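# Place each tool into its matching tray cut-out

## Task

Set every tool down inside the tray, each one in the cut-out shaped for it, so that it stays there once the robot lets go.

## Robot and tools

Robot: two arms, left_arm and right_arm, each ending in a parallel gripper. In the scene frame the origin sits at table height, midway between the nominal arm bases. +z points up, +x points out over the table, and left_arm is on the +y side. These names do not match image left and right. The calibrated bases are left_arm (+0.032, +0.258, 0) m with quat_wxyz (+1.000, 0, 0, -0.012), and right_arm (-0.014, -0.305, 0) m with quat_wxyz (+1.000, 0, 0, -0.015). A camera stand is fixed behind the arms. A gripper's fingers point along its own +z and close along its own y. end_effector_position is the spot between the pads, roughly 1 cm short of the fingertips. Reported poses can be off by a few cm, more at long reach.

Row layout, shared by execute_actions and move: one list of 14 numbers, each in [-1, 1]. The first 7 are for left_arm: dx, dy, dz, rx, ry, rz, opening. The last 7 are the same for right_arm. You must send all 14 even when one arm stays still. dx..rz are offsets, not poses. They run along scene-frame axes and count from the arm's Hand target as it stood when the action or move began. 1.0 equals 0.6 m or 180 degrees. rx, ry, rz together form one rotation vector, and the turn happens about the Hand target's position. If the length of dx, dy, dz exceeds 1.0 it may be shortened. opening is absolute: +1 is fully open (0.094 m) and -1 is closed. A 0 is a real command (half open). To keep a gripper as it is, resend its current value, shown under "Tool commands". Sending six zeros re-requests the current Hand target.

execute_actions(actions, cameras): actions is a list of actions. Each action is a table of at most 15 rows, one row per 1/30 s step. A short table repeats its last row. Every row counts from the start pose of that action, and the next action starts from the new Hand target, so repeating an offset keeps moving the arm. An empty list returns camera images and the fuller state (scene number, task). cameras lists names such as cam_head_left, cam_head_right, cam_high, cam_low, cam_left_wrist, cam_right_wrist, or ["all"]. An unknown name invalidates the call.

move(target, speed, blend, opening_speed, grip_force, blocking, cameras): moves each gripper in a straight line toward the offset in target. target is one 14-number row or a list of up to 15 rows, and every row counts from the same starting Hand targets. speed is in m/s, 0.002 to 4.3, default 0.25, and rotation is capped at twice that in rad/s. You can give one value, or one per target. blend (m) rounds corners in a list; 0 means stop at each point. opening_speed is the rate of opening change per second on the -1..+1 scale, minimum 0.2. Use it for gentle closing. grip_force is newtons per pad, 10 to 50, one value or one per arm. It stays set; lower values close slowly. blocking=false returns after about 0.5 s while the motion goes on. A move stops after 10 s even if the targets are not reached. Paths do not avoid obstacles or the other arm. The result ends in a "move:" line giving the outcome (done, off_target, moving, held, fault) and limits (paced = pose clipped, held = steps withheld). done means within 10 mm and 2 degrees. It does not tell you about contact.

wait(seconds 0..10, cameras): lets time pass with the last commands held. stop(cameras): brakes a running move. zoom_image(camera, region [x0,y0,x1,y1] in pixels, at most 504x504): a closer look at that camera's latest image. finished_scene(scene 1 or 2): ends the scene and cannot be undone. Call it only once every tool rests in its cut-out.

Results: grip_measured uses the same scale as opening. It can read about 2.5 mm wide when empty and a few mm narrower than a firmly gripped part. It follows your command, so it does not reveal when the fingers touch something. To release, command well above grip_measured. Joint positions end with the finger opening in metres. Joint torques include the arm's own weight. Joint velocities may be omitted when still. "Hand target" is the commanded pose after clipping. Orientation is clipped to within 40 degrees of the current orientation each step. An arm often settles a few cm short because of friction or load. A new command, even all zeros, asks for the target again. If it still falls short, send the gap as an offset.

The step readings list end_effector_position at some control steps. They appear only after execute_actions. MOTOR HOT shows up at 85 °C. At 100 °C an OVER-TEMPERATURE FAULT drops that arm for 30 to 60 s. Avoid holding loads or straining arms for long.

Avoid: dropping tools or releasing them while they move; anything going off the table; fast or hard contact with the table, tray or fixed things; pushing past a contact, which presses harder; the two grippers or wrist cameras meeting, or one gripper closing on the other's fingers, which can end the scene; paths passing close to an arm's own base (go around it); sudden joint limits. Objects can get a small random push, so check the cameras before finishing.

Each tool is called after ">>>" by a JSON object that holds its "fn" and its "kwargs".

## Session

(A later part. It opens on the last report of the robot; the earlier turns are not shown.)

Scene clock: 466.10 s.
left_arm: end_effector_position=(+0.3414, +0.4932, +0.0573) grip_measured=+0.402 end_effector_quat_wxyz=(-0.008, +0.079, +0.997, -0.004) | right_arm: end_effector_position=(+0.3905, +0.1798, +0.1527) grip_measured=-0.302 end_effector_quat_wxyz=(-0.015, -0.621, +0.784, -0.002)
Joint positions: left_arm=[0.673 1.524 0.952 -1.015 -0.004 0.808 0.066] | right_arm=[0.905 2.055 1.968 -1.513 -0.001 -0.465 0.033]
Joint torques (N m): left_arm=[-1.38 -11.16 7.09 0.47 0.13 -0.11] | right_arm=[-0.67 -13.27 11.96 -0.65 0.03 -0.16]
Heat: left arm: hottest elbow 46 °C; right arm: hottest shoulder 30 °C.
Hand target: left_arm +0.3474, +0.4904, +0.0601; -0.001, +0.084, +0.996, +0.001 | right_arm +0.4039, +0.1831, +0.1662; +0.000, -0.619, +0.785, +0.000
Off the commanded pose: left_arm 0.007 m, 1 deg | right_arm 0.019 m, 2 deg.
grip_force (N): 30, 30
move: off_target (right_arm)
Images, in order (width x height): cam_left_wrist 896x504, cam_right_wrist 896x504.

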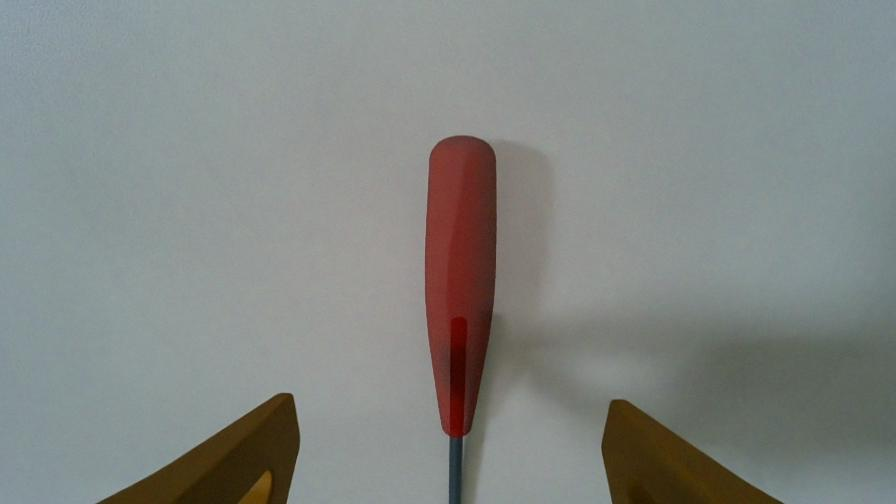

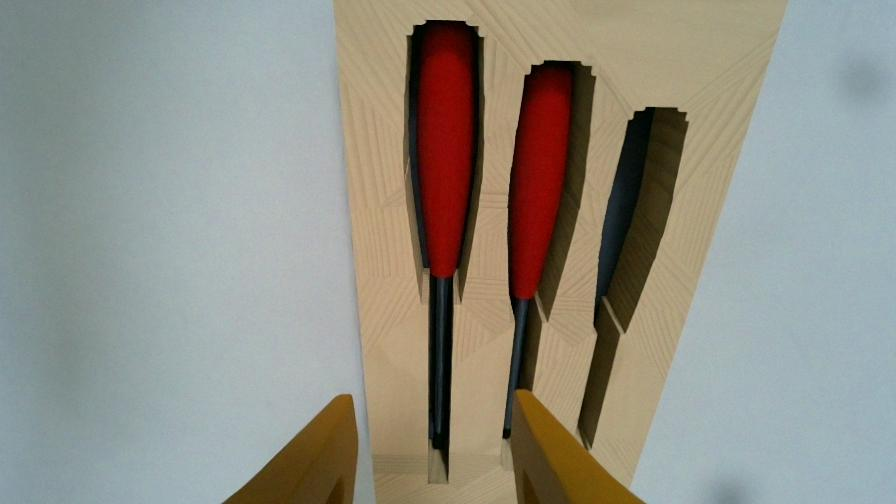

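>>> {"fn": "zoom_image", "kwargs": {"camera": "cam_right_wrist", "region": [380, 220, 580, 500]}}

>>> {"fn": "zoom_image", "kwargs": {"camera": "cam_right_wrist", "region": [380, 10, 700, 240]}}

Scaled by 1.800 from the camera's 896x504 image, which has a finer 1280x720 frame.

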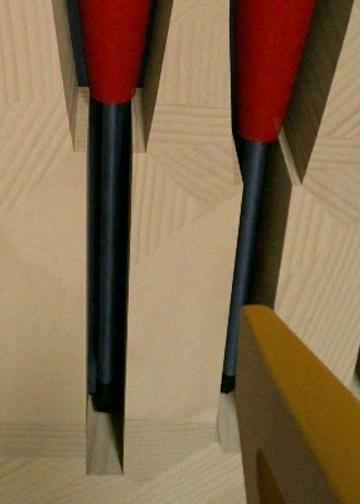

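Scaled by 1.575 from the camera's 896x504 image, which has a finer 1280x720 frame.

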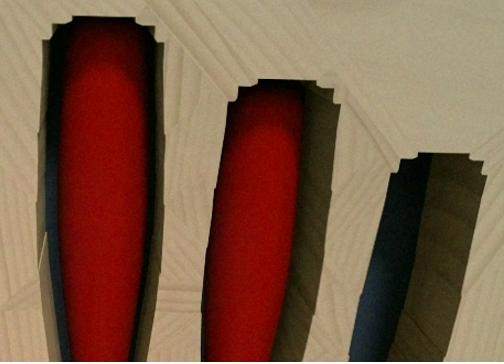

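>>> {"fn": "move", "kwargs": {"target": [[-0.001,-0.005,-0.0655,0,0,0,0.2, -0.27,-0.55,0.05,0,0,0,-0.3],[-0.001,-0.005,-0.0655,0,0,0,-0.75, -0.27,-0.55,0.05,0,0,0,-0.3]], "speed": [0.15,0.1], "opening_speed": 0.6, "cameras": ["cam_left_wrist"]}}

Scene clock: 492.00 s.
left_arm: end_effector_position=(+0.3458, +0.4939, +0.0285) grip_measured=-0.746 end_effector_quat_wxyz=(+0.004, +0.081, +0.997, +0.006) | right_arm: end_effector_position=(+0.2445, -0.1416, +0.1995) grip_measured=-0.302 end_effector_quat_wxyz=(+0.008, -0.620, +0.784, +0.000)
Joint positions: left_arm=[0.668 1.564 0.908 -0.901 -0.003 0.806 0.012] | right_arm=[0.594 1.137 0.991 -1.409 -0.001 -0.774 0.033]
Joint torques (N m): left_arm=[-1.26 -9.82 6.16 0.54 0.08 -0.14] | right_arm=[-0.67 -3.37 7.38 -0.58 -0.02 -0.18]
Heat: left arm: hottest elbow 43 °C; right arm: hottest elbow 31 °C.
Hand target: left_arm +0.3468, +0.4876, +0.0207; -0.001, +0.084, +0.996, +0.001 | right_arm +0.2420, -0.1470, +0.1962; +0.000, -0.619, +0.785, +0.000
Off the commanded pose: left_arm 0.010 m, 1 deg | right_arm 0.007 m, 1 deg.
grip_force (N): 30, 30
move: done
Images, in order (width x height): cam_left_wrist 896x504.

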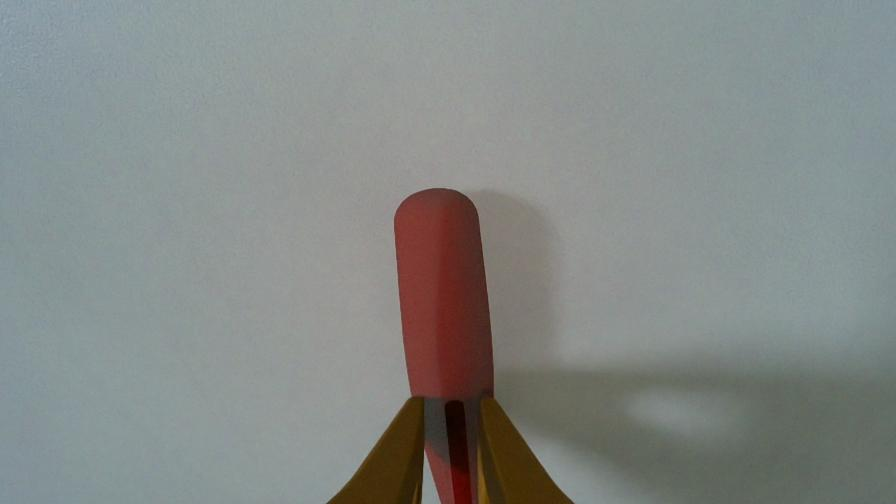

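>>> {"fn": "move", "kwargs": {"target": [0,0,0.015,0,0,0,0.2, 0,0,0,0,0,0,-0.3], "speed": [0.1], "opening_speed": 0.6, "cameras": ["cam_left_wrist"]}}

Scene clock: 498.80 s.
left_arm: end_effector_position=(+0.3442, +0.4923, +0.0285) grip_measured=+0.198 end_effector_quat_wxyz=(+0.001, +0.081, +0.997, +0.002) | right_arm: end_effector_position=(+0.2445, -0.1416, +0.1995) grip_measured=-0.302 end_effector_quat_wxyz=(+0.008, -0.620, +0.784, +0.000)
Joint positions: left_arm=[0.667 1.564 0.908 -0.91 -0.003 0.806 0.056] | right_arm=[0.594 1.137 0.991 -1.409 -0.001 -0.774 0.033]
Joint torques (N m): left_arm=[-1.32 -10.87 6.79 -0.21 0.08 -0.14] | right_arm=[-0.44 -3.31 7.42 -0.46 -0.01 -0.15]
Heat: left arm: hottest elbow 42 °C; right arm: hottest elbow 31 °C.
Hand target: left_arm +0.3468, +0.4874, +0.0297; -0.001, +0.084, +0.996, +0.001 | right_arm +0.2420, -0.1470, +0.1962; +0.000, -0.619, +0.785, +0.000
Off the commanded pose: left_arm 0.006 m, 0 deg | right_arm 0.007 m, 1 deg.
grip_force (N): 30, 30
move: done
Images, in order (width x height): cam_left_wrist 896x504.

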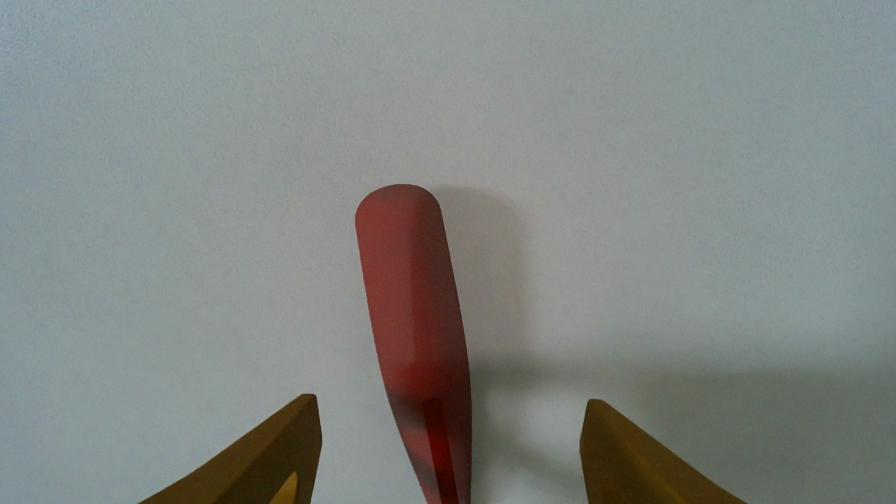

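>>> {"fn": "move", "kwargs": {"target": [-0.006,0.0147,-0.027,0,0,0.0278,0.2, 0,0,0,0,0,0,-0.3], "speed": [0.08], "cameras": ["cam_left_wrist"]}}

Scene clock: 508.77 s.
left_arm: end_effector_position=(+0.3479, +0.4952, +0.0203) grip_measured=+0.198 end_effector_quat_wxyz=(+0.003, +0.049, +0.999, +0.004) | right_arm: end_effector_position=(+0.2445, -0.1416, +0.1995) grip_measured=-0.302 end_effector_quat_wxyz=(+0.008, -0.620, +0.784, +0.000)
Joint positions: left_arm=[0.667 1.586 0.908 -0.881 -0.003 0.743 0.056] | right_arm=[0.594 1.137 0.991 -1.409 -0.001 -0.774 0.033]
Joint torques (N m): left_arm=[0.44 -10.17 5.98 0.53 0.07 -0.15] | right_arm=[-0.56 -3.14 7.47 -0.49 0 -0.17]
Motor temperatures (°C): left_arm=[21 26 41 21 19 20 22] | right_arm=[21 26 31 21 19 19 22]
Heat: left arm: hottest elbow 41 °C; right arm: hottest elbow 31 °C.
Hand target: left_arm +0.3433, +0.4963, +0.0135; -0.001, +0.040, +0.999, +0.001 | right_arm +0.2420, -0.1470, +0.1962; +0.000, -0.619, +0.785, +0.000
Off the commanded pose: left_arm 0.008 m, 1 deg | right_arm 0.007 m, 1 deg.
grip_force (N): 30, 30
move: done
Images, in order (width x height): cam_left_wrist 896x504.

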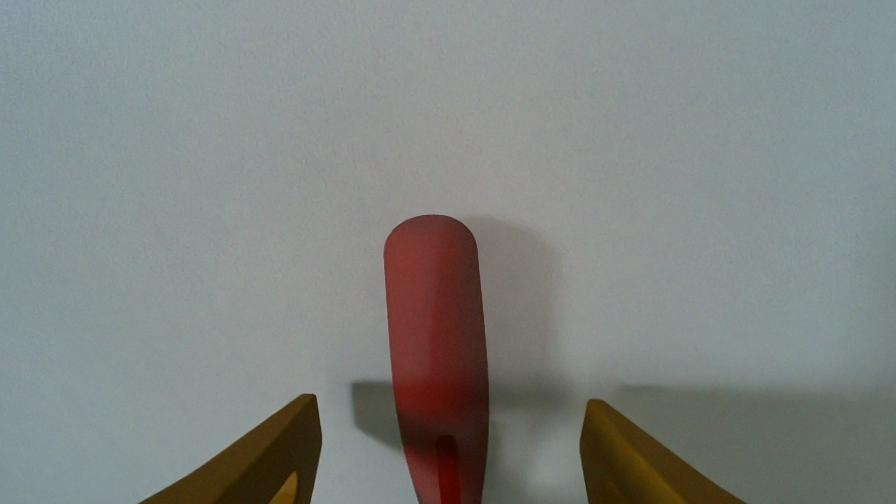

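>>> {"fn": "move", "kwargs": {"target": [[-0.014,0.005,0,0,0,0.017,0.2, 0,0,0,0,0,0,-0.3],[-0.014,0.005,0,0,0,0.017,-0.75, 0,0,0,0,0,0,-0.3]], "speed": [0.08,0.08], "opening_speed": 0.6, "cameras": ["cam_left_wrist"]}}

Scene clock: 523.17 s.
left_arm: end_effector_position=(+0.3394, +0.4962, +0.0162) grip_measured=-0.629 end_effector_quat_wxyz=(-0.001, +0.024, +1.000, +0.001) | right_arm: end_effector_position=(+0.2445, -0.1416, +0.1995) grip_measured=-0.302 end_effector_quat_wxyz=(+0.008, -0.620, +0.784, +0.000)
Joint positions: left_arm=[0.683 1.586 0.893 -0.878 -0.003 0.708 0.017] | right_arm=[0.594 1.137 0.991 -1.409 -0.001 -0.774 0.033]
Joint torques (N m): left_arm=[0.79 -10.87 5.93 0.47 0.07 -0.14] | right_arm=[-0.32 -3.43 7.41 -0.54 -0.01 -0.15]
Heat: left arm: hottest elbow 39 °C; right arm: hottest elbow 31 °C.
Hand target: left_arm +0.3348, +0.4993, +0.0135; -0.001, +0.014, +1.000, +0.001 | right_arm +0.2420, -0.1470, +0.1962; +0.000, -0.619, +0.785, +0.000
Off the commanded pose: left_arm 0.006 m, 1 deg | right_arm 0.007 m, 1 deg.
grip_force (N): 30, 30
move: done
Images, in order (width x height): cam_left_wrist 896x504.

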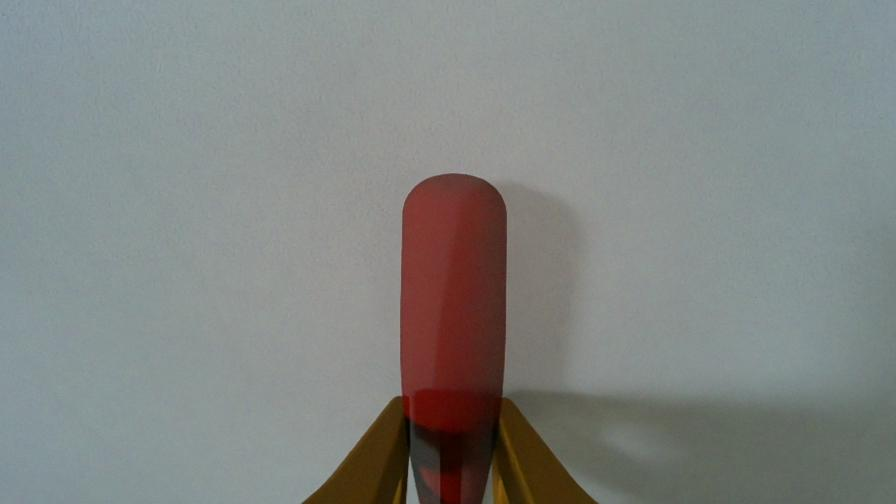

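>>> {"fn": "move", "kwargs": {"target": [[0,0,0.2,0,0,0,-0.75, 0,-0.2,0,0,0,0,-0.3],[0.225,-0.548,0.17,0,0,0.431,-0.75, 0,-0.333,0,0,0,0,-0.3]], "speed": [0.2,0.2], "blend": [0.03,0], "cameras": ["cam_left_wrist","cam_high","cam_low"]}}

Scene clock: 540.83 s.
left_arm: end_effector_position=(+0.4458, +0.1782, +0.1003) grip_measured=-0.630 end_effector_quat_wxyz=(-0.018, -0.615, +0.788, +0.018) | right_arm: end_effector_position=(+0.2450, -0.3439, +0.1978) grip_measured=-0.302 end_effector_quat_wxyz=(+0.003, -0.621, +0.783, -0.004)
Joint positions: left_arm=[-0.163 1.567 1.131 -1.185 0.004 -1.513 0.017] | right_arm=[-0.117 1.017 0.906 -1.45 0.001 -1.488 0.033]
Joint torques (N m): left_arm=[-0.91 -11.16 11.44 0.08 -0.21 -0.15] | right_arm=[-0.56 -1.61 7.88 -0.5 -0.11 -0.17]
Heat: left arm: hottest elbow 40 °C; right arm: hottest elbow 31 °C.
Hand target: left_arm +0.4696, +0.1706, +0.1153; -0.001, -0.616, +0.788, +0.000 | right_arm +0.2419, -0.3468, +0.1962; +0.000, -0.619, +0.785, +0.000
Off the commanded pose: left_arm 0.029 m, 3 deg | right_arm 0.004 m, 1 deg.
grip_force (N): 30, 30
move: off_target (left_arm)
Images, in order (width x height): cam_high 896x504, cam_low 896x504, cam_left_wrist 896x504.

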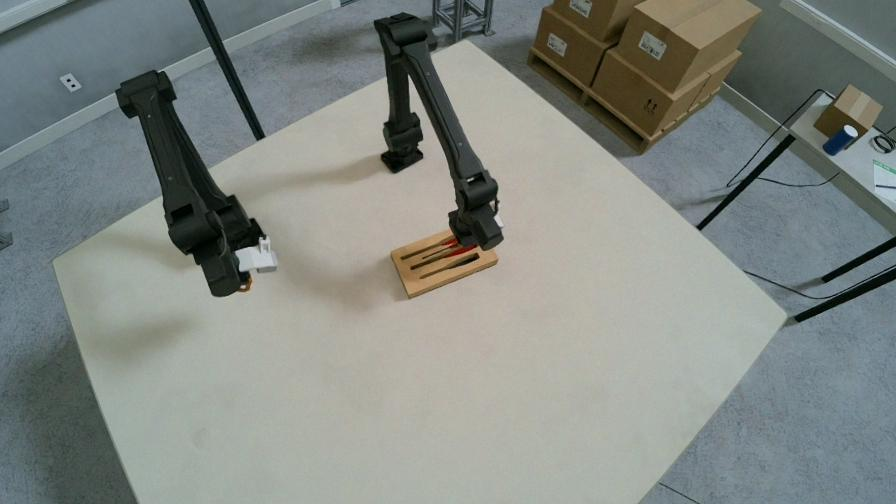

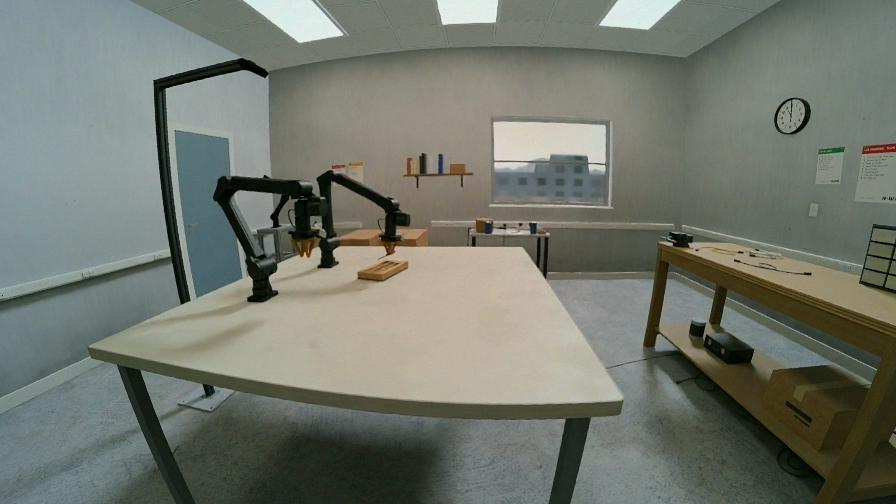

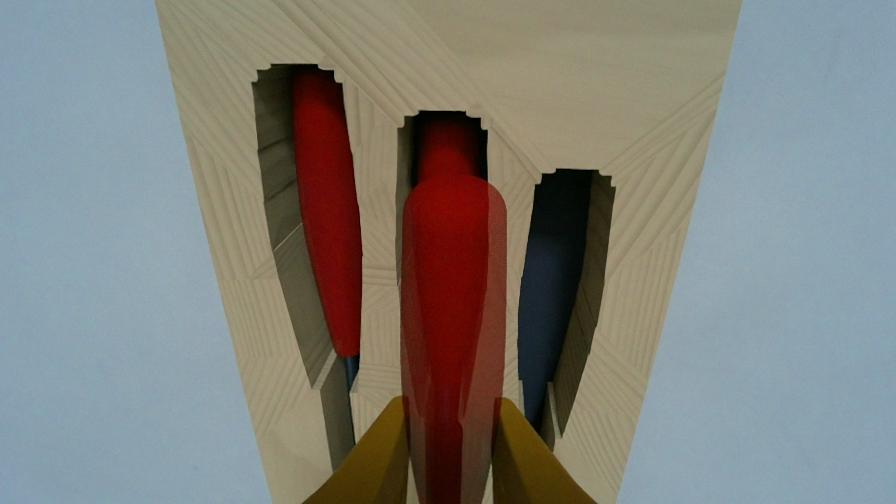

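>>> {"fn": "move", "kwargs": {"target": [0.023,-0.026,-0.042,0,0,0,-0.75, 0,0,0,0,0,0,-0.3], "speed": 0.1, "cameras": ["cam_left_wrist"]}}

Scene clock: 564.63 s.
left_arm: end_effector_position=(+0.4582, +0.1659, +0.0744) grip_measured=-0.630 end_effector_quat_wxyz=(-0.021, -0.617, +0.786, +0.022) | right_arm: end_effector_position=(+0.2450, -0.3439, +0.1978) grip_measured=-0.302 end_effector_quat_wxyz=(+0.003, -0.621, +0.783, -0.004)
Joint positions: left_arm=[-0.186 1.639 1.143 -1.136 0.004 -1.541 0.017] | right_arm=[-0.117 1.017 0.906 -1.45 0.001 -1.488 0.033]
Joint torques (N m): left_arm=[-1.32 -12.4 11.14 0.28 -0.18 -0.14] | right_arm=[-0.5 -1.79 7.79 -0.35 -0.1 -0.15]
Heat: left arm: hottest elbow 41 °C; right arm: hottest elbow 31 °C.
Hand target: left_arm +0.4835, +0.1549, +0.0902; -0.001, -0.616, +0.788, +0.000 | right_arm +0.2419, -0.3468, +0.1962; +0.000, -0.619, +0.785, +0.000
Off the commanded pose: left_arm 0.032 m, 3 deg | right_arm 0.005 m, 1 deg.
grip_force (N): 30, 30
move: off_target (left_arm)
Images, in order (width x height): cam_left_wrist 896x504.

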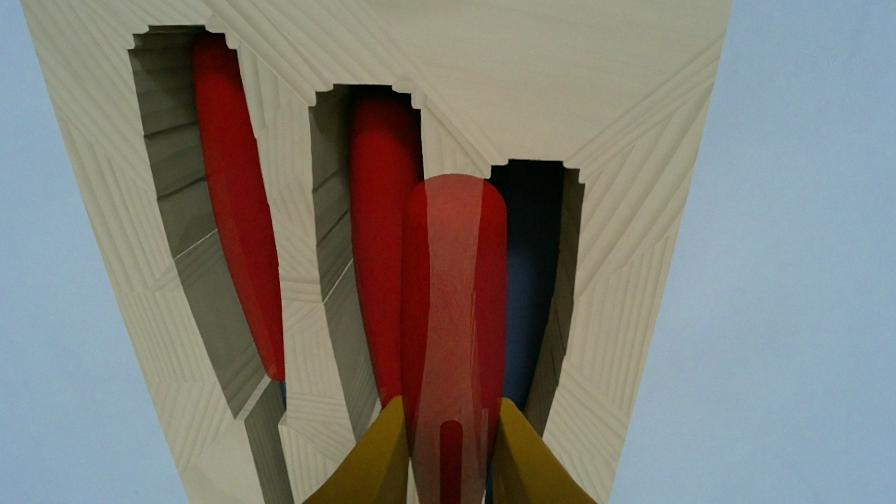

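>>> {"fn": "move", "kwargs": {"target": [0.029,-0.019,0.0,0,0,0,-0.75, 0,0,0,0,0,0,-0.3], "speed": 0.1, "cameras": ["cam_left_wrist"]}}

Scene clock: 579.90 s.
left_arm: end_effector_position=(+0.4804, +0.1542, +0.0763) grip_measured=-0.630 end_effector_quat_wxyz=(-0.014, -0.617, +0.786, +0.015) | right_arm: end_effector_position=(+0.2450, -0.3439, +0.1978) grip_measured=-0.302 end_effector_quat_wxyz=(+0.003, -0.621, +0.783, -0.004)
Joint positions: left_arm=[-0.201 1.682 1.206 -1.136 0.004 -1.556 0.017] | right_arm=[-0.117 1.017 0.906 -1.45 0.001 -1.488 0.033]
Joint torques (N m): left_arm=[-1.32 -12.57 11.14 -0.21 -0.2 -0.13] | right_arm=[-0.73 -1.61 7.88 -0.47 -0.09 -0.16]
Heat: left arm: hottest elbow 43 °C; right arm: hottest elbow 32 °C.
Hand target: left_arm +0.5009, +0.1435, +0.0901; -0.001, -0.616, +0.788, +0.000 | right_arm +0.2419, -0.3468, +0.1962; +0.000, -0.619, +0.785, +0.000
Off the commanded pose: left_arm 0.027 m, 2 deg | right_arm 0.005 m, 1 deg.
grip_force (N): 30, 30
move: off_target (left_arm)
Images, in order (width x height): cam_left_wrist 896x504.

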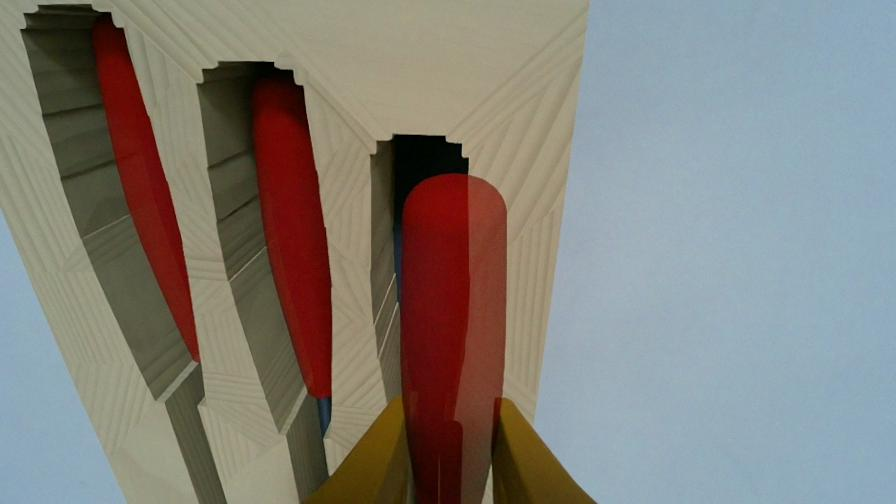

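>>> {"fn": "move", "kwargs": {"target": [-0.025,0.006,-0.02,0,0,0,-0.75, 0,0,0,0,0,0,-0.3], "speed": 0.1, "cameras": ["cam_left_wrist"]}}

Scene clock: 599.30 s.
left_arm: end_effector_position=(+0.4872, +0.1526, +0.0761) grip_measured=-0.630 end_effector_quat_wxyz=(-0.006, -0.618, +0.786, +0.004) | right_arm: end_effector_position=(+0.2450, -0.3439, +0.1978) grip_measured=-0.302 end_effector_quat_wxyz=(+0.003, -0.621, +0.783, -0.004)
Joint positions: left_arm=[-0.201 1.682 1.206 -1.108 0.004 -1.556 0.017] | right_arm=[-0.117 1.017 0.906 -1.45 0.001 -1.488 0.033]
Joint torques (N m): left_arm=[-1.26 -14.1 6.94 0.42 -0.2 -0.15] | right_arm=[-0.85 -2.02 7.86 -0.49 -0.11 -0.16]
Motor temperatures (°C): left_arm=[21 28 47 21 19 20 24] | right_arm=[21 23 32 21 19 19 22]
Heat: left arm: hottest elbow 47 °C; right arm: hottest elbow 32 °C.
Hand target: left_arm +0.4859, +0.1471, +0.0781; -0.001, -0.616, +0.788, +0.000 | right_arm +0.2419, -0.3468, +0.1962; +0.000, -0.619, +0.785, +0.000
Off the commanded pose: left_arm 0.006 m, 1 deg | right_arm 0.005 m, 1 deg.
grip_force (N): 30, 30
move: done
Images, in order (width x height): cam_left_wrist 896x504.

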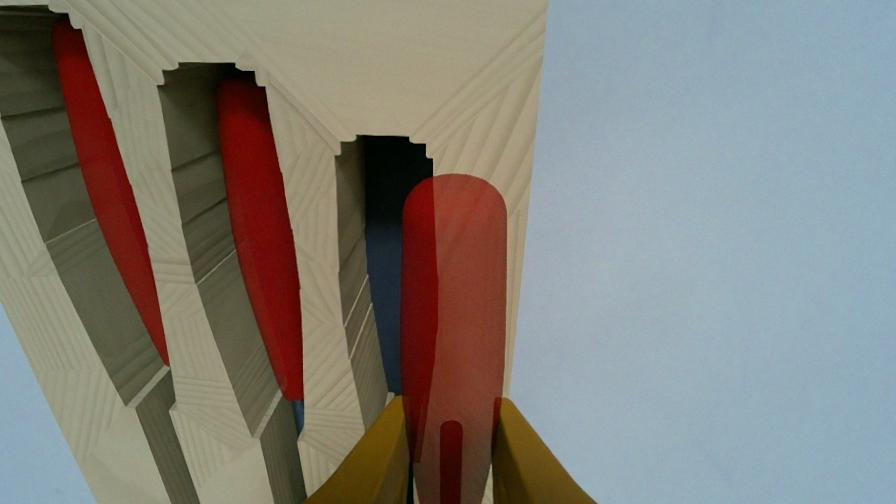

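>>> {"fn": "move", "kwargs": {"target": [-0.038,0.010,-0.012,0,0,0,-0.75, 0,0,0,0,0,0,-0.3], "speed": 0.1, "cameras": ["cam_left_wrist"]}}

Scene clock: 609.97 s.
left_arm: end_effector_position=(+0.4633, +0.1581, +0.0650) grip_measured=-0.630 end_effector_quat_wxyz=(-0.009, -0.618, +0.786, +0.008) | right_arm: end_effector_position=(+0.2450, -0.3439, +0.1978) grip_measured=-0.302 end_effector_quat_wxyz=(+0.003, -0.621, +0.783, -0.004)
Joint positions: left_arm=[-0.201 1.645 1.124 -1.073 0.004 -1.556 0.017] | right_arm=[-0.117 1.017 0.906 -1.45 0.001 -1.488 0.033]
Joint torques (N m): left_arm=[-1.26 -14.04 6.82 0.36 -0.19 -0.14] | right_arm=[-0.91 -1.61 7.86 -0.53 -0.11 -0.16]
Heat: left arm: hottest elbow 45 °C; right arm: hottest elbow 32 °C.
Hand target: left_arm +0.4632, +0.1531, +0.0711; -0.001, -0.616, +0.788, +0.000 | right_arm +0.2419, -0.3468, +0.1962; +0.000, -0.619, +0.785, +0.000
Off the commanded pose: left_arm 0.008 m, 1 deg | right_arm 0.005 m, 1 deg.
grip_force (N): 30, 30
move: done
Images, in order (width x height): cam_left_wrist 896x504.

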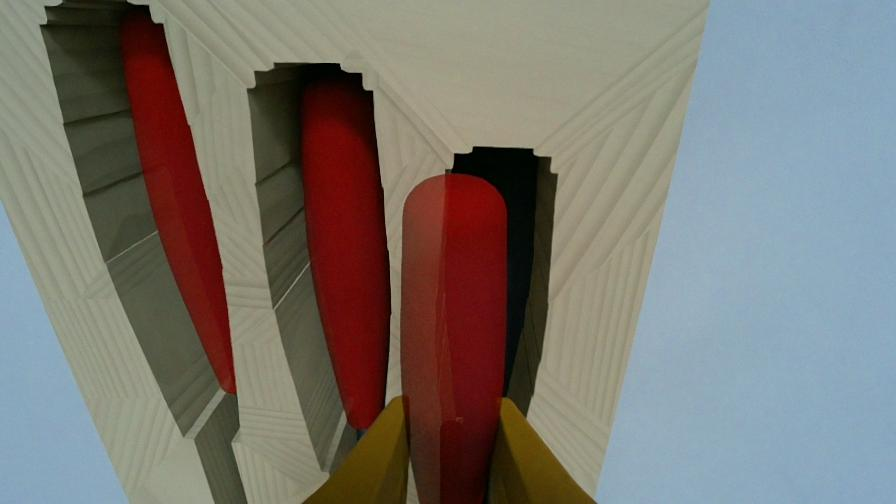

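>>> {"fn": "move", "kwargs": {"target": [0.027,-0.007,-0.003,0,0,0,-0.75, 0,0,0,0,0,0,-0.3], "speed": 0.1, "cameras": ["cam_left_wrist"]}}

Scene clock: 618.63 s.
left_arm: end_effector_position=(+0.4626, +0.1582, +0.0607) grip_measured=-0.630 end_effector_quat_wxyz=(-0.012, -0.618, +0.786, +0.012) | right_arm: end_effector_position=(+0.2450, -0.3439, +0.1978) grip_measured=-0.302 end_effector_quat_wxyz=(+0.003, -0.621, +0.783, -0.004)
Joint positions: left_arm=[-0.201 1.655 1.124 -1.073 0.004 -1.556 0.017] | right_arm=[-0.117 1.017 0.906 -1.45 0.001 -1.488 0.033]
Joint torques (N m): left_arm=[-1.32 -12.04 9.99 0.08 -0.19 -0.16] | right_arm=[-0.73 -1.73 7.79 -0.43 -0.09 -0.17]
Heat: left arm: hottest elbow 45 °C; right arm: hottest elbow 32 °C.
Hand target: left_arm +0.4794, +0.1489, +0.0692; -0.001, -0.616, +0.788, +0.000 | right_arm +0.2419, -0.3468, +0.1962; +0.000, -0.619, +0.785, +0.000
Off the commanded pose: left_arm 0.021 m, 2 deg | right_arm 0.005 m, 1 deg.
grip_force (N): 30, 30
move: off_target (left_arm)
Images, in order (width x height): cam_left_wrist 896x504.

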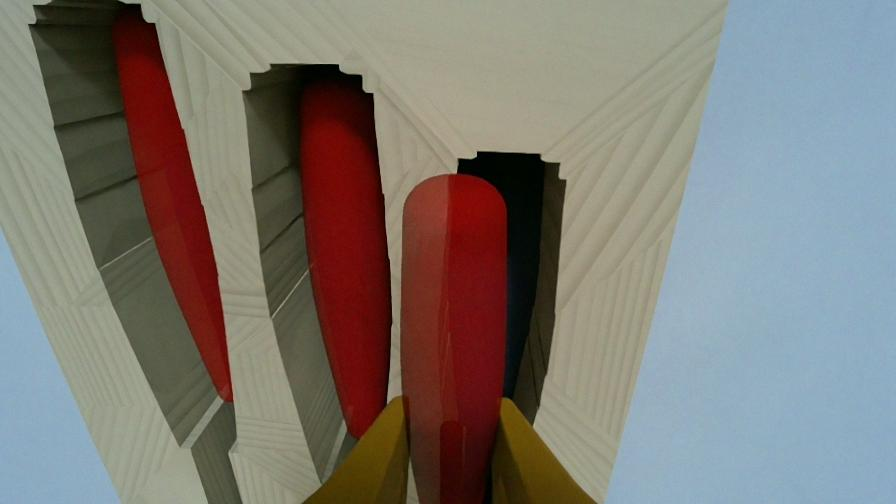

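>>> {"fn": "move", "kwargs": {"target": [0.012,-0.003,0.012,0,0,0,-0.75, 0,0,0,0,0,0,-0.3], "speed": 0.1, "cameras": ["cam_left_wrist"]}}

Scene clock: 627.43 s.
left_arm: end_effector_position=(+0.4667, +0.1573, +0.0644) grip_measured=-0.630 end_effector_quat_wxyz=(-0.012, -0.618, +0.786, +0.012) | right_arm: end_effector_position=(+0.2450, -0.3439, +0.1978) grip_measured=-0.302 end_effector_quat_wxyz=(+0.003, -0.621, +0.783, -0.004)
Joint positions: left_arm=[-0.201 1.66 1.141 -1.086 0.004 -1.556 0.017] | right_arm=[-0.117 1.017 0.906 -1.45 0.001 -1.488 0.033]
Joint torques (N m): left_arm=[-1.26 -11.87 10.93 -0.34 -0.19 -0.15] | right_arm=[-1.03 -1.79 7.91 -0.44 -0.11 -0.17]
Heat: left arm: hottest elbow 46 °C; right arm: hottest elbow 32 °C.
Hand target: left_arm +0.4867, +0.1471, +0.0764; -0.001, -0.616, +0.788, +0.000 | right_arm +0.2419, -0.3468, +0.1962; +0.000, -0.619, +0.785, +0.000
Off the commanded pose: left_arm 0.025 m, 2 deg | right_arm 0.005 m, 1 deg.
grip_force (N): 30, 30
move: off_target (left_arm)
Images, in order (width x height): cam_left_wrist 896x504.

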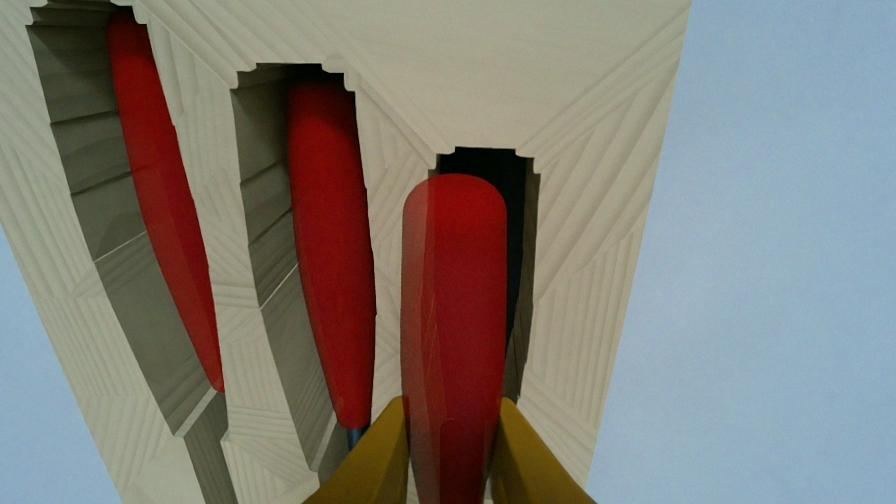

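>>> {"fn": "move", "kwargs": {"target": [0.0125,-0.003,0.007,0,0,0,-0.75, 0,0,0,0,0,0,-0.3], "speed": 0.1, "cameras": ["cam_left_wrist"]}}

Scene clock: 632.23 s.
left_arm: end_effector_position=(+0.4742, +0.1556, +0.0685) grip_measured=-0.630 end_effector_quat_wxyz=(-0.012, -0.618, +0.786, +0.012) | right_arm: end_effector_position=(+0.2450, -0.3439, +0.1978) grip_measured=-0.302 end_effector_quat_wxyz=(+0.003, -0.621, +0.783, -0.004)
Joint positions: left_arm=[-0.201 1.673 1.17 -1.102 0.004 -1.556 0.017] | right_arm=[-0.117 1.017 0.906 -1.45 0.001 -1.488 0.033]
Joint torques (N m): left_arm=[-1.26 -12.34 11.06 -0.35 -0.19 -0.16] | right_arm=[-0.91 -1.73 7.83 -0.49 -0.11 -0.15]
Heat: left arm: hottest elbow 46 °C; right arm: hottest elbow 32 °C.
Hand target: left_arm +0.4941, +0.1453, +0.0807; -0.001, -0.616, +0.788, +0.000 | right_arm +0.2419, -0.3468, +0.1962; +0.000, -0.619, +0.785, +0.000
Off the commanded pose: left_arm 0.026 m, 2 deg | right_arm 0.005 m, 1 deg.
grip_force (N): 30, 30
move: off_target (left_arm)
Images, in order (width x height): cam_left_wrist 896x504.

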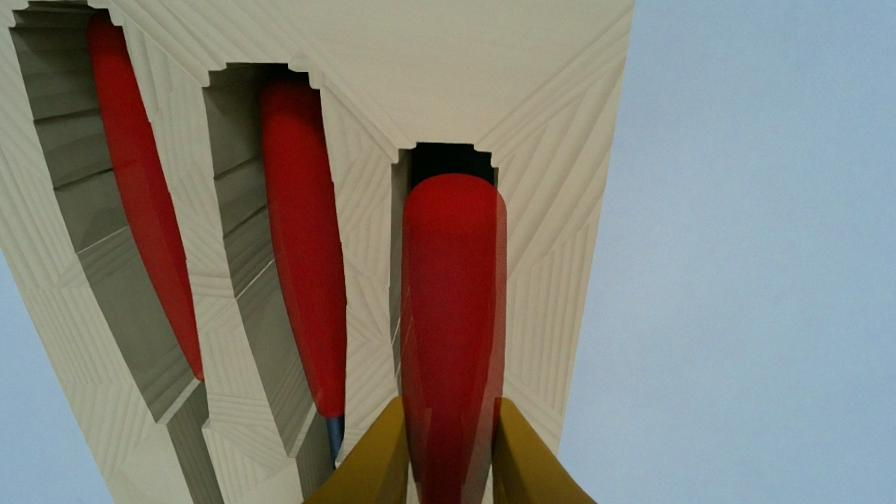

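>>> {"fn": "move", "kwargs": {"target": [-0.005,0.001,-0.016,0,0,0,-0.75, 0,0,0,0,0,0,-0.3], "speed": 0.06, "cameras": ["cam_left_wrist"]}}

Scene clock: 641.13 s.
left_arm: end_effector_position=(+0.4760, +0.1552, +0.0653) grip_measured=-0.630 end_effector_quat_wxyz=(-0.012, -0.618, +0.786, +0.011) | right_arm: end_effector_position=(+0.2450, -0.3439, +0.1978) grip_measured=-0.302 end_effector_quat_wxyz=(+0.003, -0.621, +0.783, -0.004)
Joint positions: left_arm=[-0.201 1.68 1.17 -1.093 0.004 -1.556 0.017] | right_arm=[-0.117 1.017 0.906 -1.45 0.001 -1.488 0.033]
Joint torques (N m): left_arm=[-1.26 -12.34 9.59 0.36 -0.2 -0.15] | right_arm=[-0.97 -1.85 7.83 -0.44 -0.1 -0.14]
Heat: left arm: hottest elbow 45 °C; right arm: hottest elbow 32 °C.
Hand target: left_arm +0.4910, +0.1459, +0.0710; -0.001, -0.616, +0.788, +0.000 | right_arm +0.2419, -0.3468, +0.1962; +0.000, -0.619, +0.785, +0.000
Off the commanded pose: left_arm 0.019 m, 2 deg | right_arm 0.005 m, 1 deg.
grip_force (N): 30, 30
move: off_target (left_arm)
Images, in order (width x height): cam_left_wrist 896x504.

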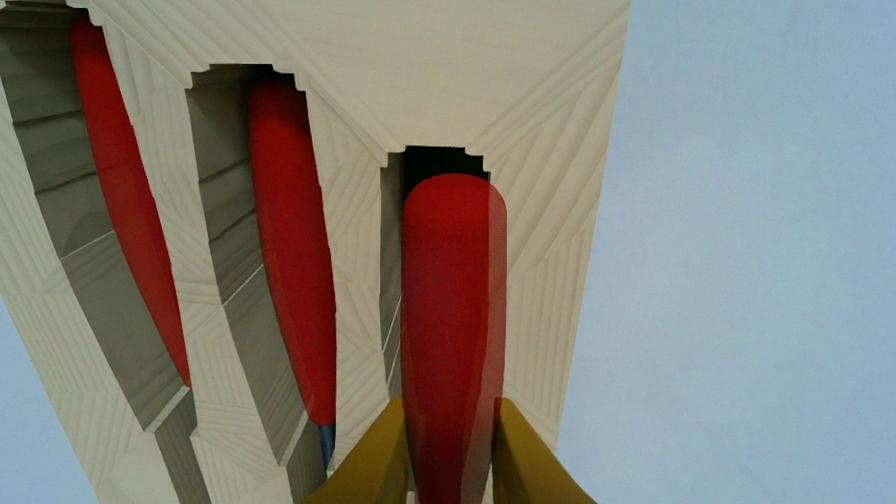

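>>> {"fn": "move", "kwargs": {"target": [-0.015,0.003,-0.010,0,0,0,-0.75, 0,0,0,0,0,0,-0.3], "speed": 0.06, "cameras": ["cam_left_wrist"]}}

Scene clock: 646.67 s.
left_arm: end_effector_position=(+0.4813, +0.1540, +0.0652) grip_measured=-0.630 end_effector_quat_wxyz=(-0.004, -0.618, +0.786, +0.003) | right_arm: end_effector_position=(+0.2450, -0.3439, +0.1978) grip_measured=-0.302 end_effector_quat_wxyz=(+0.003, -0.621, +0.783, -0.004)
Joint positions: left_arm=[-0.201 1.68 1.17 -1.071 0.004 -1.557 0.017] | right_arm=[-0.117 1.017 0.906 -1.45 0.001 -1.488 0.033]
Joint torques (N m): left_arm=[-1.32 -13.27 7.25 0.38 -0.2 -0.16] | right_arm=[-0.56 -1.85 7.91 -0.44 -0.1 -0.16]
Heat: left arm: hottest elbow 44 °C; right arm: hottest elbow 32 °C.
Hand target: left_arm +0.4820, +0.1478, +0.0650; -0.001, -0.616, +0.788, +0.000 | right_arm +0.2419, -0.3468, +0.1962; +0.000, -0.619, +0.785, +0.000
Off the commanded pose: left_arm 0.006 m, 1 deg | right_arm 0.005 m, 1 deg.
grip_force (N): 30, 30
move: done
Images, in order (width x height): cam_left_wrist 896x504.

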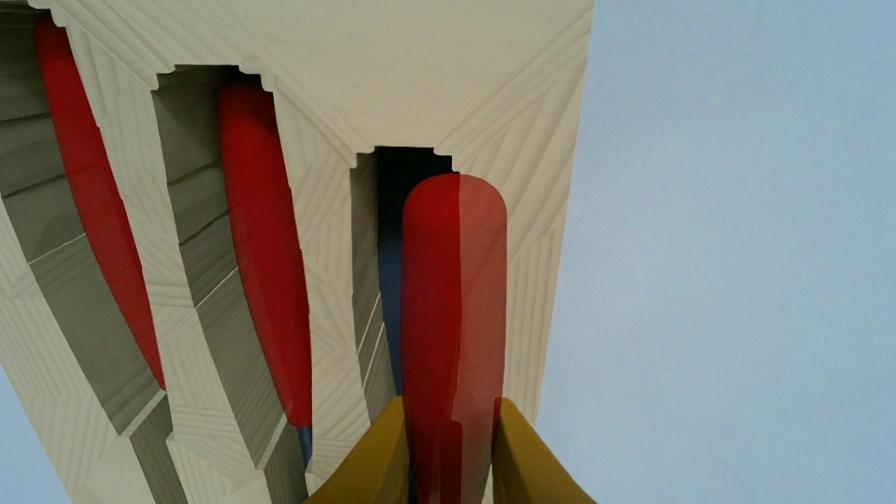

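>>> {"fn": "move", "kwargs": {"target": [-0.022,0.006,-0.010,0,0,0,-0.75, 0,0,0,0,0,0,-0.3], "speed": 0.1, "cameras": ["cam_left_wrist"]}}

Scene clock: 654.27 s.
left_arm: end_effector_position=(+0.4686, +0.1569, +0.0516) grip_measured=-0.630 end_effector_quat_wxyz=(-0.010, -0.618, +0.786, +0.009) | right_arm: end_effector_position=(+0.2450, -0.3439, +0.1978) grip_measured=-0.302 end_effector_quat_wxyz=(+0.003, -0.621, +0.783, -0.004)
Joint positions: left_arm=[-0.201 1.678 1.126 -1.045 0.004 -1.557 0.017] | right_arm=[-0.117 1.017 0.906 -1.45 0.001 -1.488 0.033]
Joint torques (N m): left_arm=[-1.2 -14.62 6.74 0.38 -0.19 -0.14] | right_arm=[-0.73 -1.85 7.91 -0.46 -0.11 -0.14]
Heat: left arm: hottest elbow 43 °C; right arm: hottest elbow 32 °C.
Hand target: left_arm +0.4688, +0.1514, +0.0591; -0.001, -0.616, +0.788, +0.000 | right_arm +0.2419, -0.3468, +0.1962; +0.000, -0.619, +0.785, +0.000
Off the commanded pose: left_arm 0.009 m, 1 deg | right_arm 0.005 m, 1 deg.
grip_force (N): 30, 30
move: done
Images, in order (width x height): cam_left_wrist 896x504.

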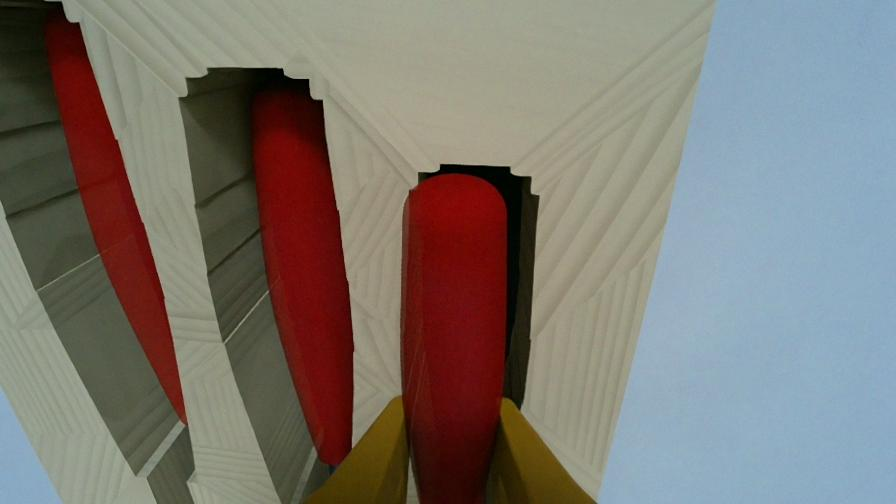

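>>> {"fn": "move", "kwargs": {"target": [0.020,-0.005,0.014,0,0,0,-0.75, 0,0,0,0,0,0,-0.3], "speed": 0.06, "cameras": ["cam_left_wrist"]}}

Scene clock: 665.60 s.
left_arm: end_effector_position=(+0.4653, +0.1577, +0.0517) grip_measured=-0.630 end_effector_quat_wxyz=(-0.014, -0.618, +0.786, +0.014) | right_arm: end_effector_position=(+0.2450, -0.3439, +0.1978) grip_measured=-0.302 end_effector_quat_wxyz=(+0.003, -0.621, +0.783, -0.004)
Joint positions: left_arm=[-0.201 1.678 1.126 -1.059 0.004 -1.557 0.017] | right_arm=[-0.117 1.017 0.906 -1.45 0.001 -1.488 0.033]
Joint torques (N m): left_arm=[-1.44 -13.39 9.87 -0.34 -0.19 -0.15] | right_arm=[-0.79 -1.55 7.88 -0.47 -0.09 -0.15]
Motor temperatures (°C): left_arm=[21 29 42 21 19 20 24] | right_arm=[21 22 32 21 19 19 21]
Heat: left arm: hottest elbow 42 °C; right arm: hottest elbow 32 °C.
Hand target: left_arm +0.4809, +0.1483, +0.0675; -0.001, -0.616, +0.788, +0.000 | right_arm +0.2419, -0.3468, +0.1962; +0.000, -0.619, +0.785, +0.000
Off the commanded pose: left_arm 0.024 m, 2 deg | right_arm 0.005 m, 1 deg.
grip_force (N): 30, 30
move: off_target (left_arm)
Images, in order (width x height): cam_left_wrist 896x504.

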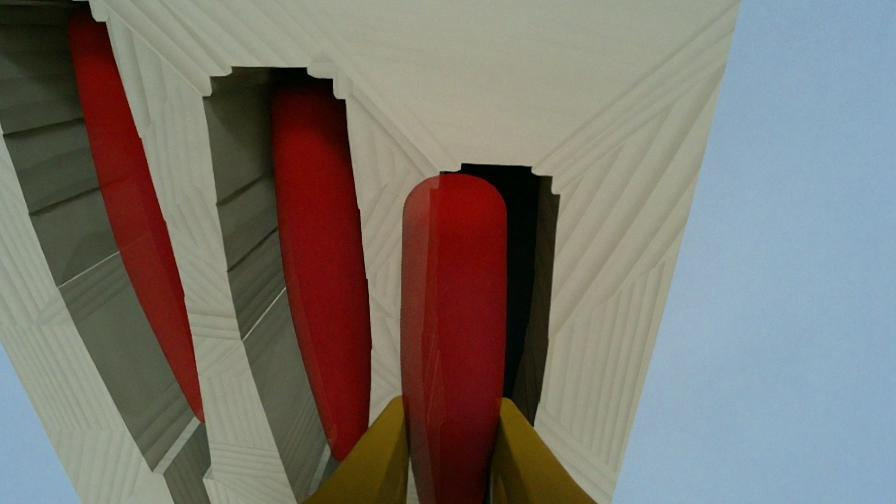

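>>> {"fn": "move", "kwargs": {"target": [0.015,-0.004,0.008,0,0,0,-0.75, 0,0,0,0,0,0,-0.3], "speed": 0.06, "cameras": ["cam_left_wrist"]}}

Scene clock: 671.80 s.
left_arm: end_effector_position=(+0.4704, +0.1565, +0.0589) grip_measured=-0.630 end_effector_quat_wxyz=(-0.013, -0.618, +0.786, +0.013) | right_arm: end_effector_position=(+0.2450, -0.3439, +0.1978) grip_measured=-0.302 end_effector_quat_wxyz=(+0.003, -0.621, +0.783, -0.004)
Joint positions: left_arm=[-0.201 1.678 1.148 -1.077 0.004 -1.557 0.017] | right_arm=[-0.117 1.017 0.906 -1.45 0.001 -1.488 0.033]
Joint torques (N m): left_arm=[-1.32 -12.57 10.84 -0.38 -0.19 -0.15] | right_arm=[-0.67 -1.67 7.91 -0.46 -0.09 -0.15]
Heat: left arm: hottest elbow 42 °C; right arm: hottest elbow 32 °C.
Hand target: left_arm +0.4898, +0.1460, +0.0722; -0.001, -0.616, +0.788, +0.000 | right_arm +0.2419, -0.3468, +0.1962; +0.000, -0.619, +0.785, +0.000
Off the commanded pose: left_arm 0.026 m, 2 deg | right_arm 0.005 m, 1 deg.
grip_force (N): 30, 30
move: off_target (left_arm)
Images, in order (width x height): cam_left_wrist 896x504.

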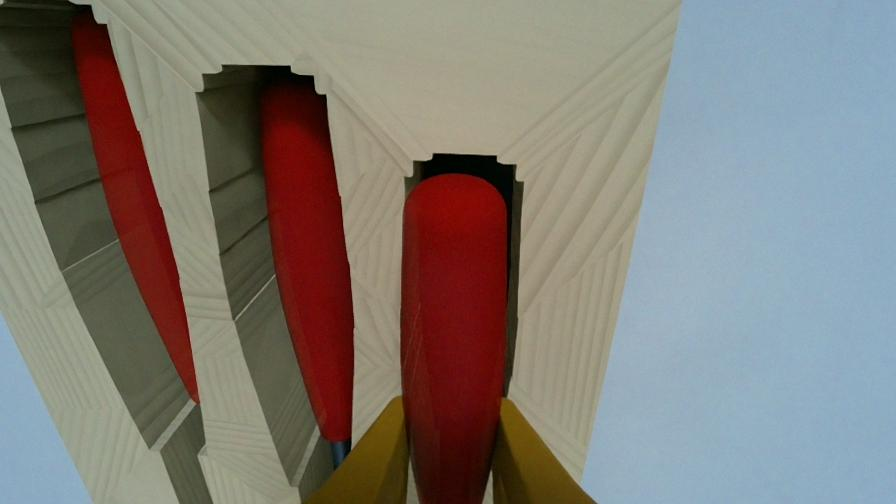

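>>> {"fn": "move", "kwargs": {"target": [-0.001,0.0005,-0.018,0,0,0,-0.75, 0,0,0,0,0,0,-0.3], "speed": 0.06, "cameras": ["cam_left_wrist"]}}

Scene clock: 678.27 s.
left_arm: end_effector_position=(+0.4720, +0.1562, +0.0542) grip_measured=-0.630 end_effector_quat_wxyz=(-0.013, -0.618, +0.786, +0.013) | right_arm: end_effector_position=(+0.2450, -0.3439, +0.1978) grip_measured=-0.302 end_effector_quat_wxyz=(+0.003, -0.621, +0.783, -0.004)
Joint positions: left_arm=[-0.201 1.688 1.148 -1.067 0.004 -1.557 0.017] | right_arm=[-0.117 1.017 0.906 -1.45 0.001 -1.488 0.033]
Joint torques (N m): left_arm=[-1.32 -12.34 9.77 0.34 -0.19 -0.15] | right_arm=[-0.67 -1.61 7.86 -0.5 -0.1 -0.17]
Heat: left arm: hottest elbow 42 °C; right arm: hottest elbow 32 °C.
Hand target: left_arm +0.4892, +0.1463, +0.0614; -0.001, -0.616, +0.788, +0.000 | right_arm +0.2419, -0.3468, +0.1962; +0.000, -0.619, +0.785, +0.000
Off the commanded pose: left_arm 0.021 m, 2 deg | right_arm 0.005 m, 1 deg.
grip_force (N): 30, 30
move: off_target (left_arm)
Images, in order (width x height): cam_left_wrist 896x504.

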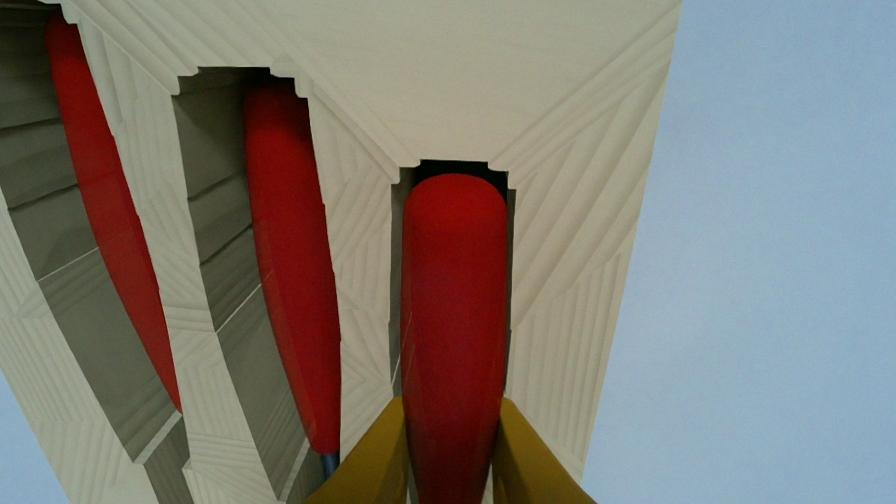

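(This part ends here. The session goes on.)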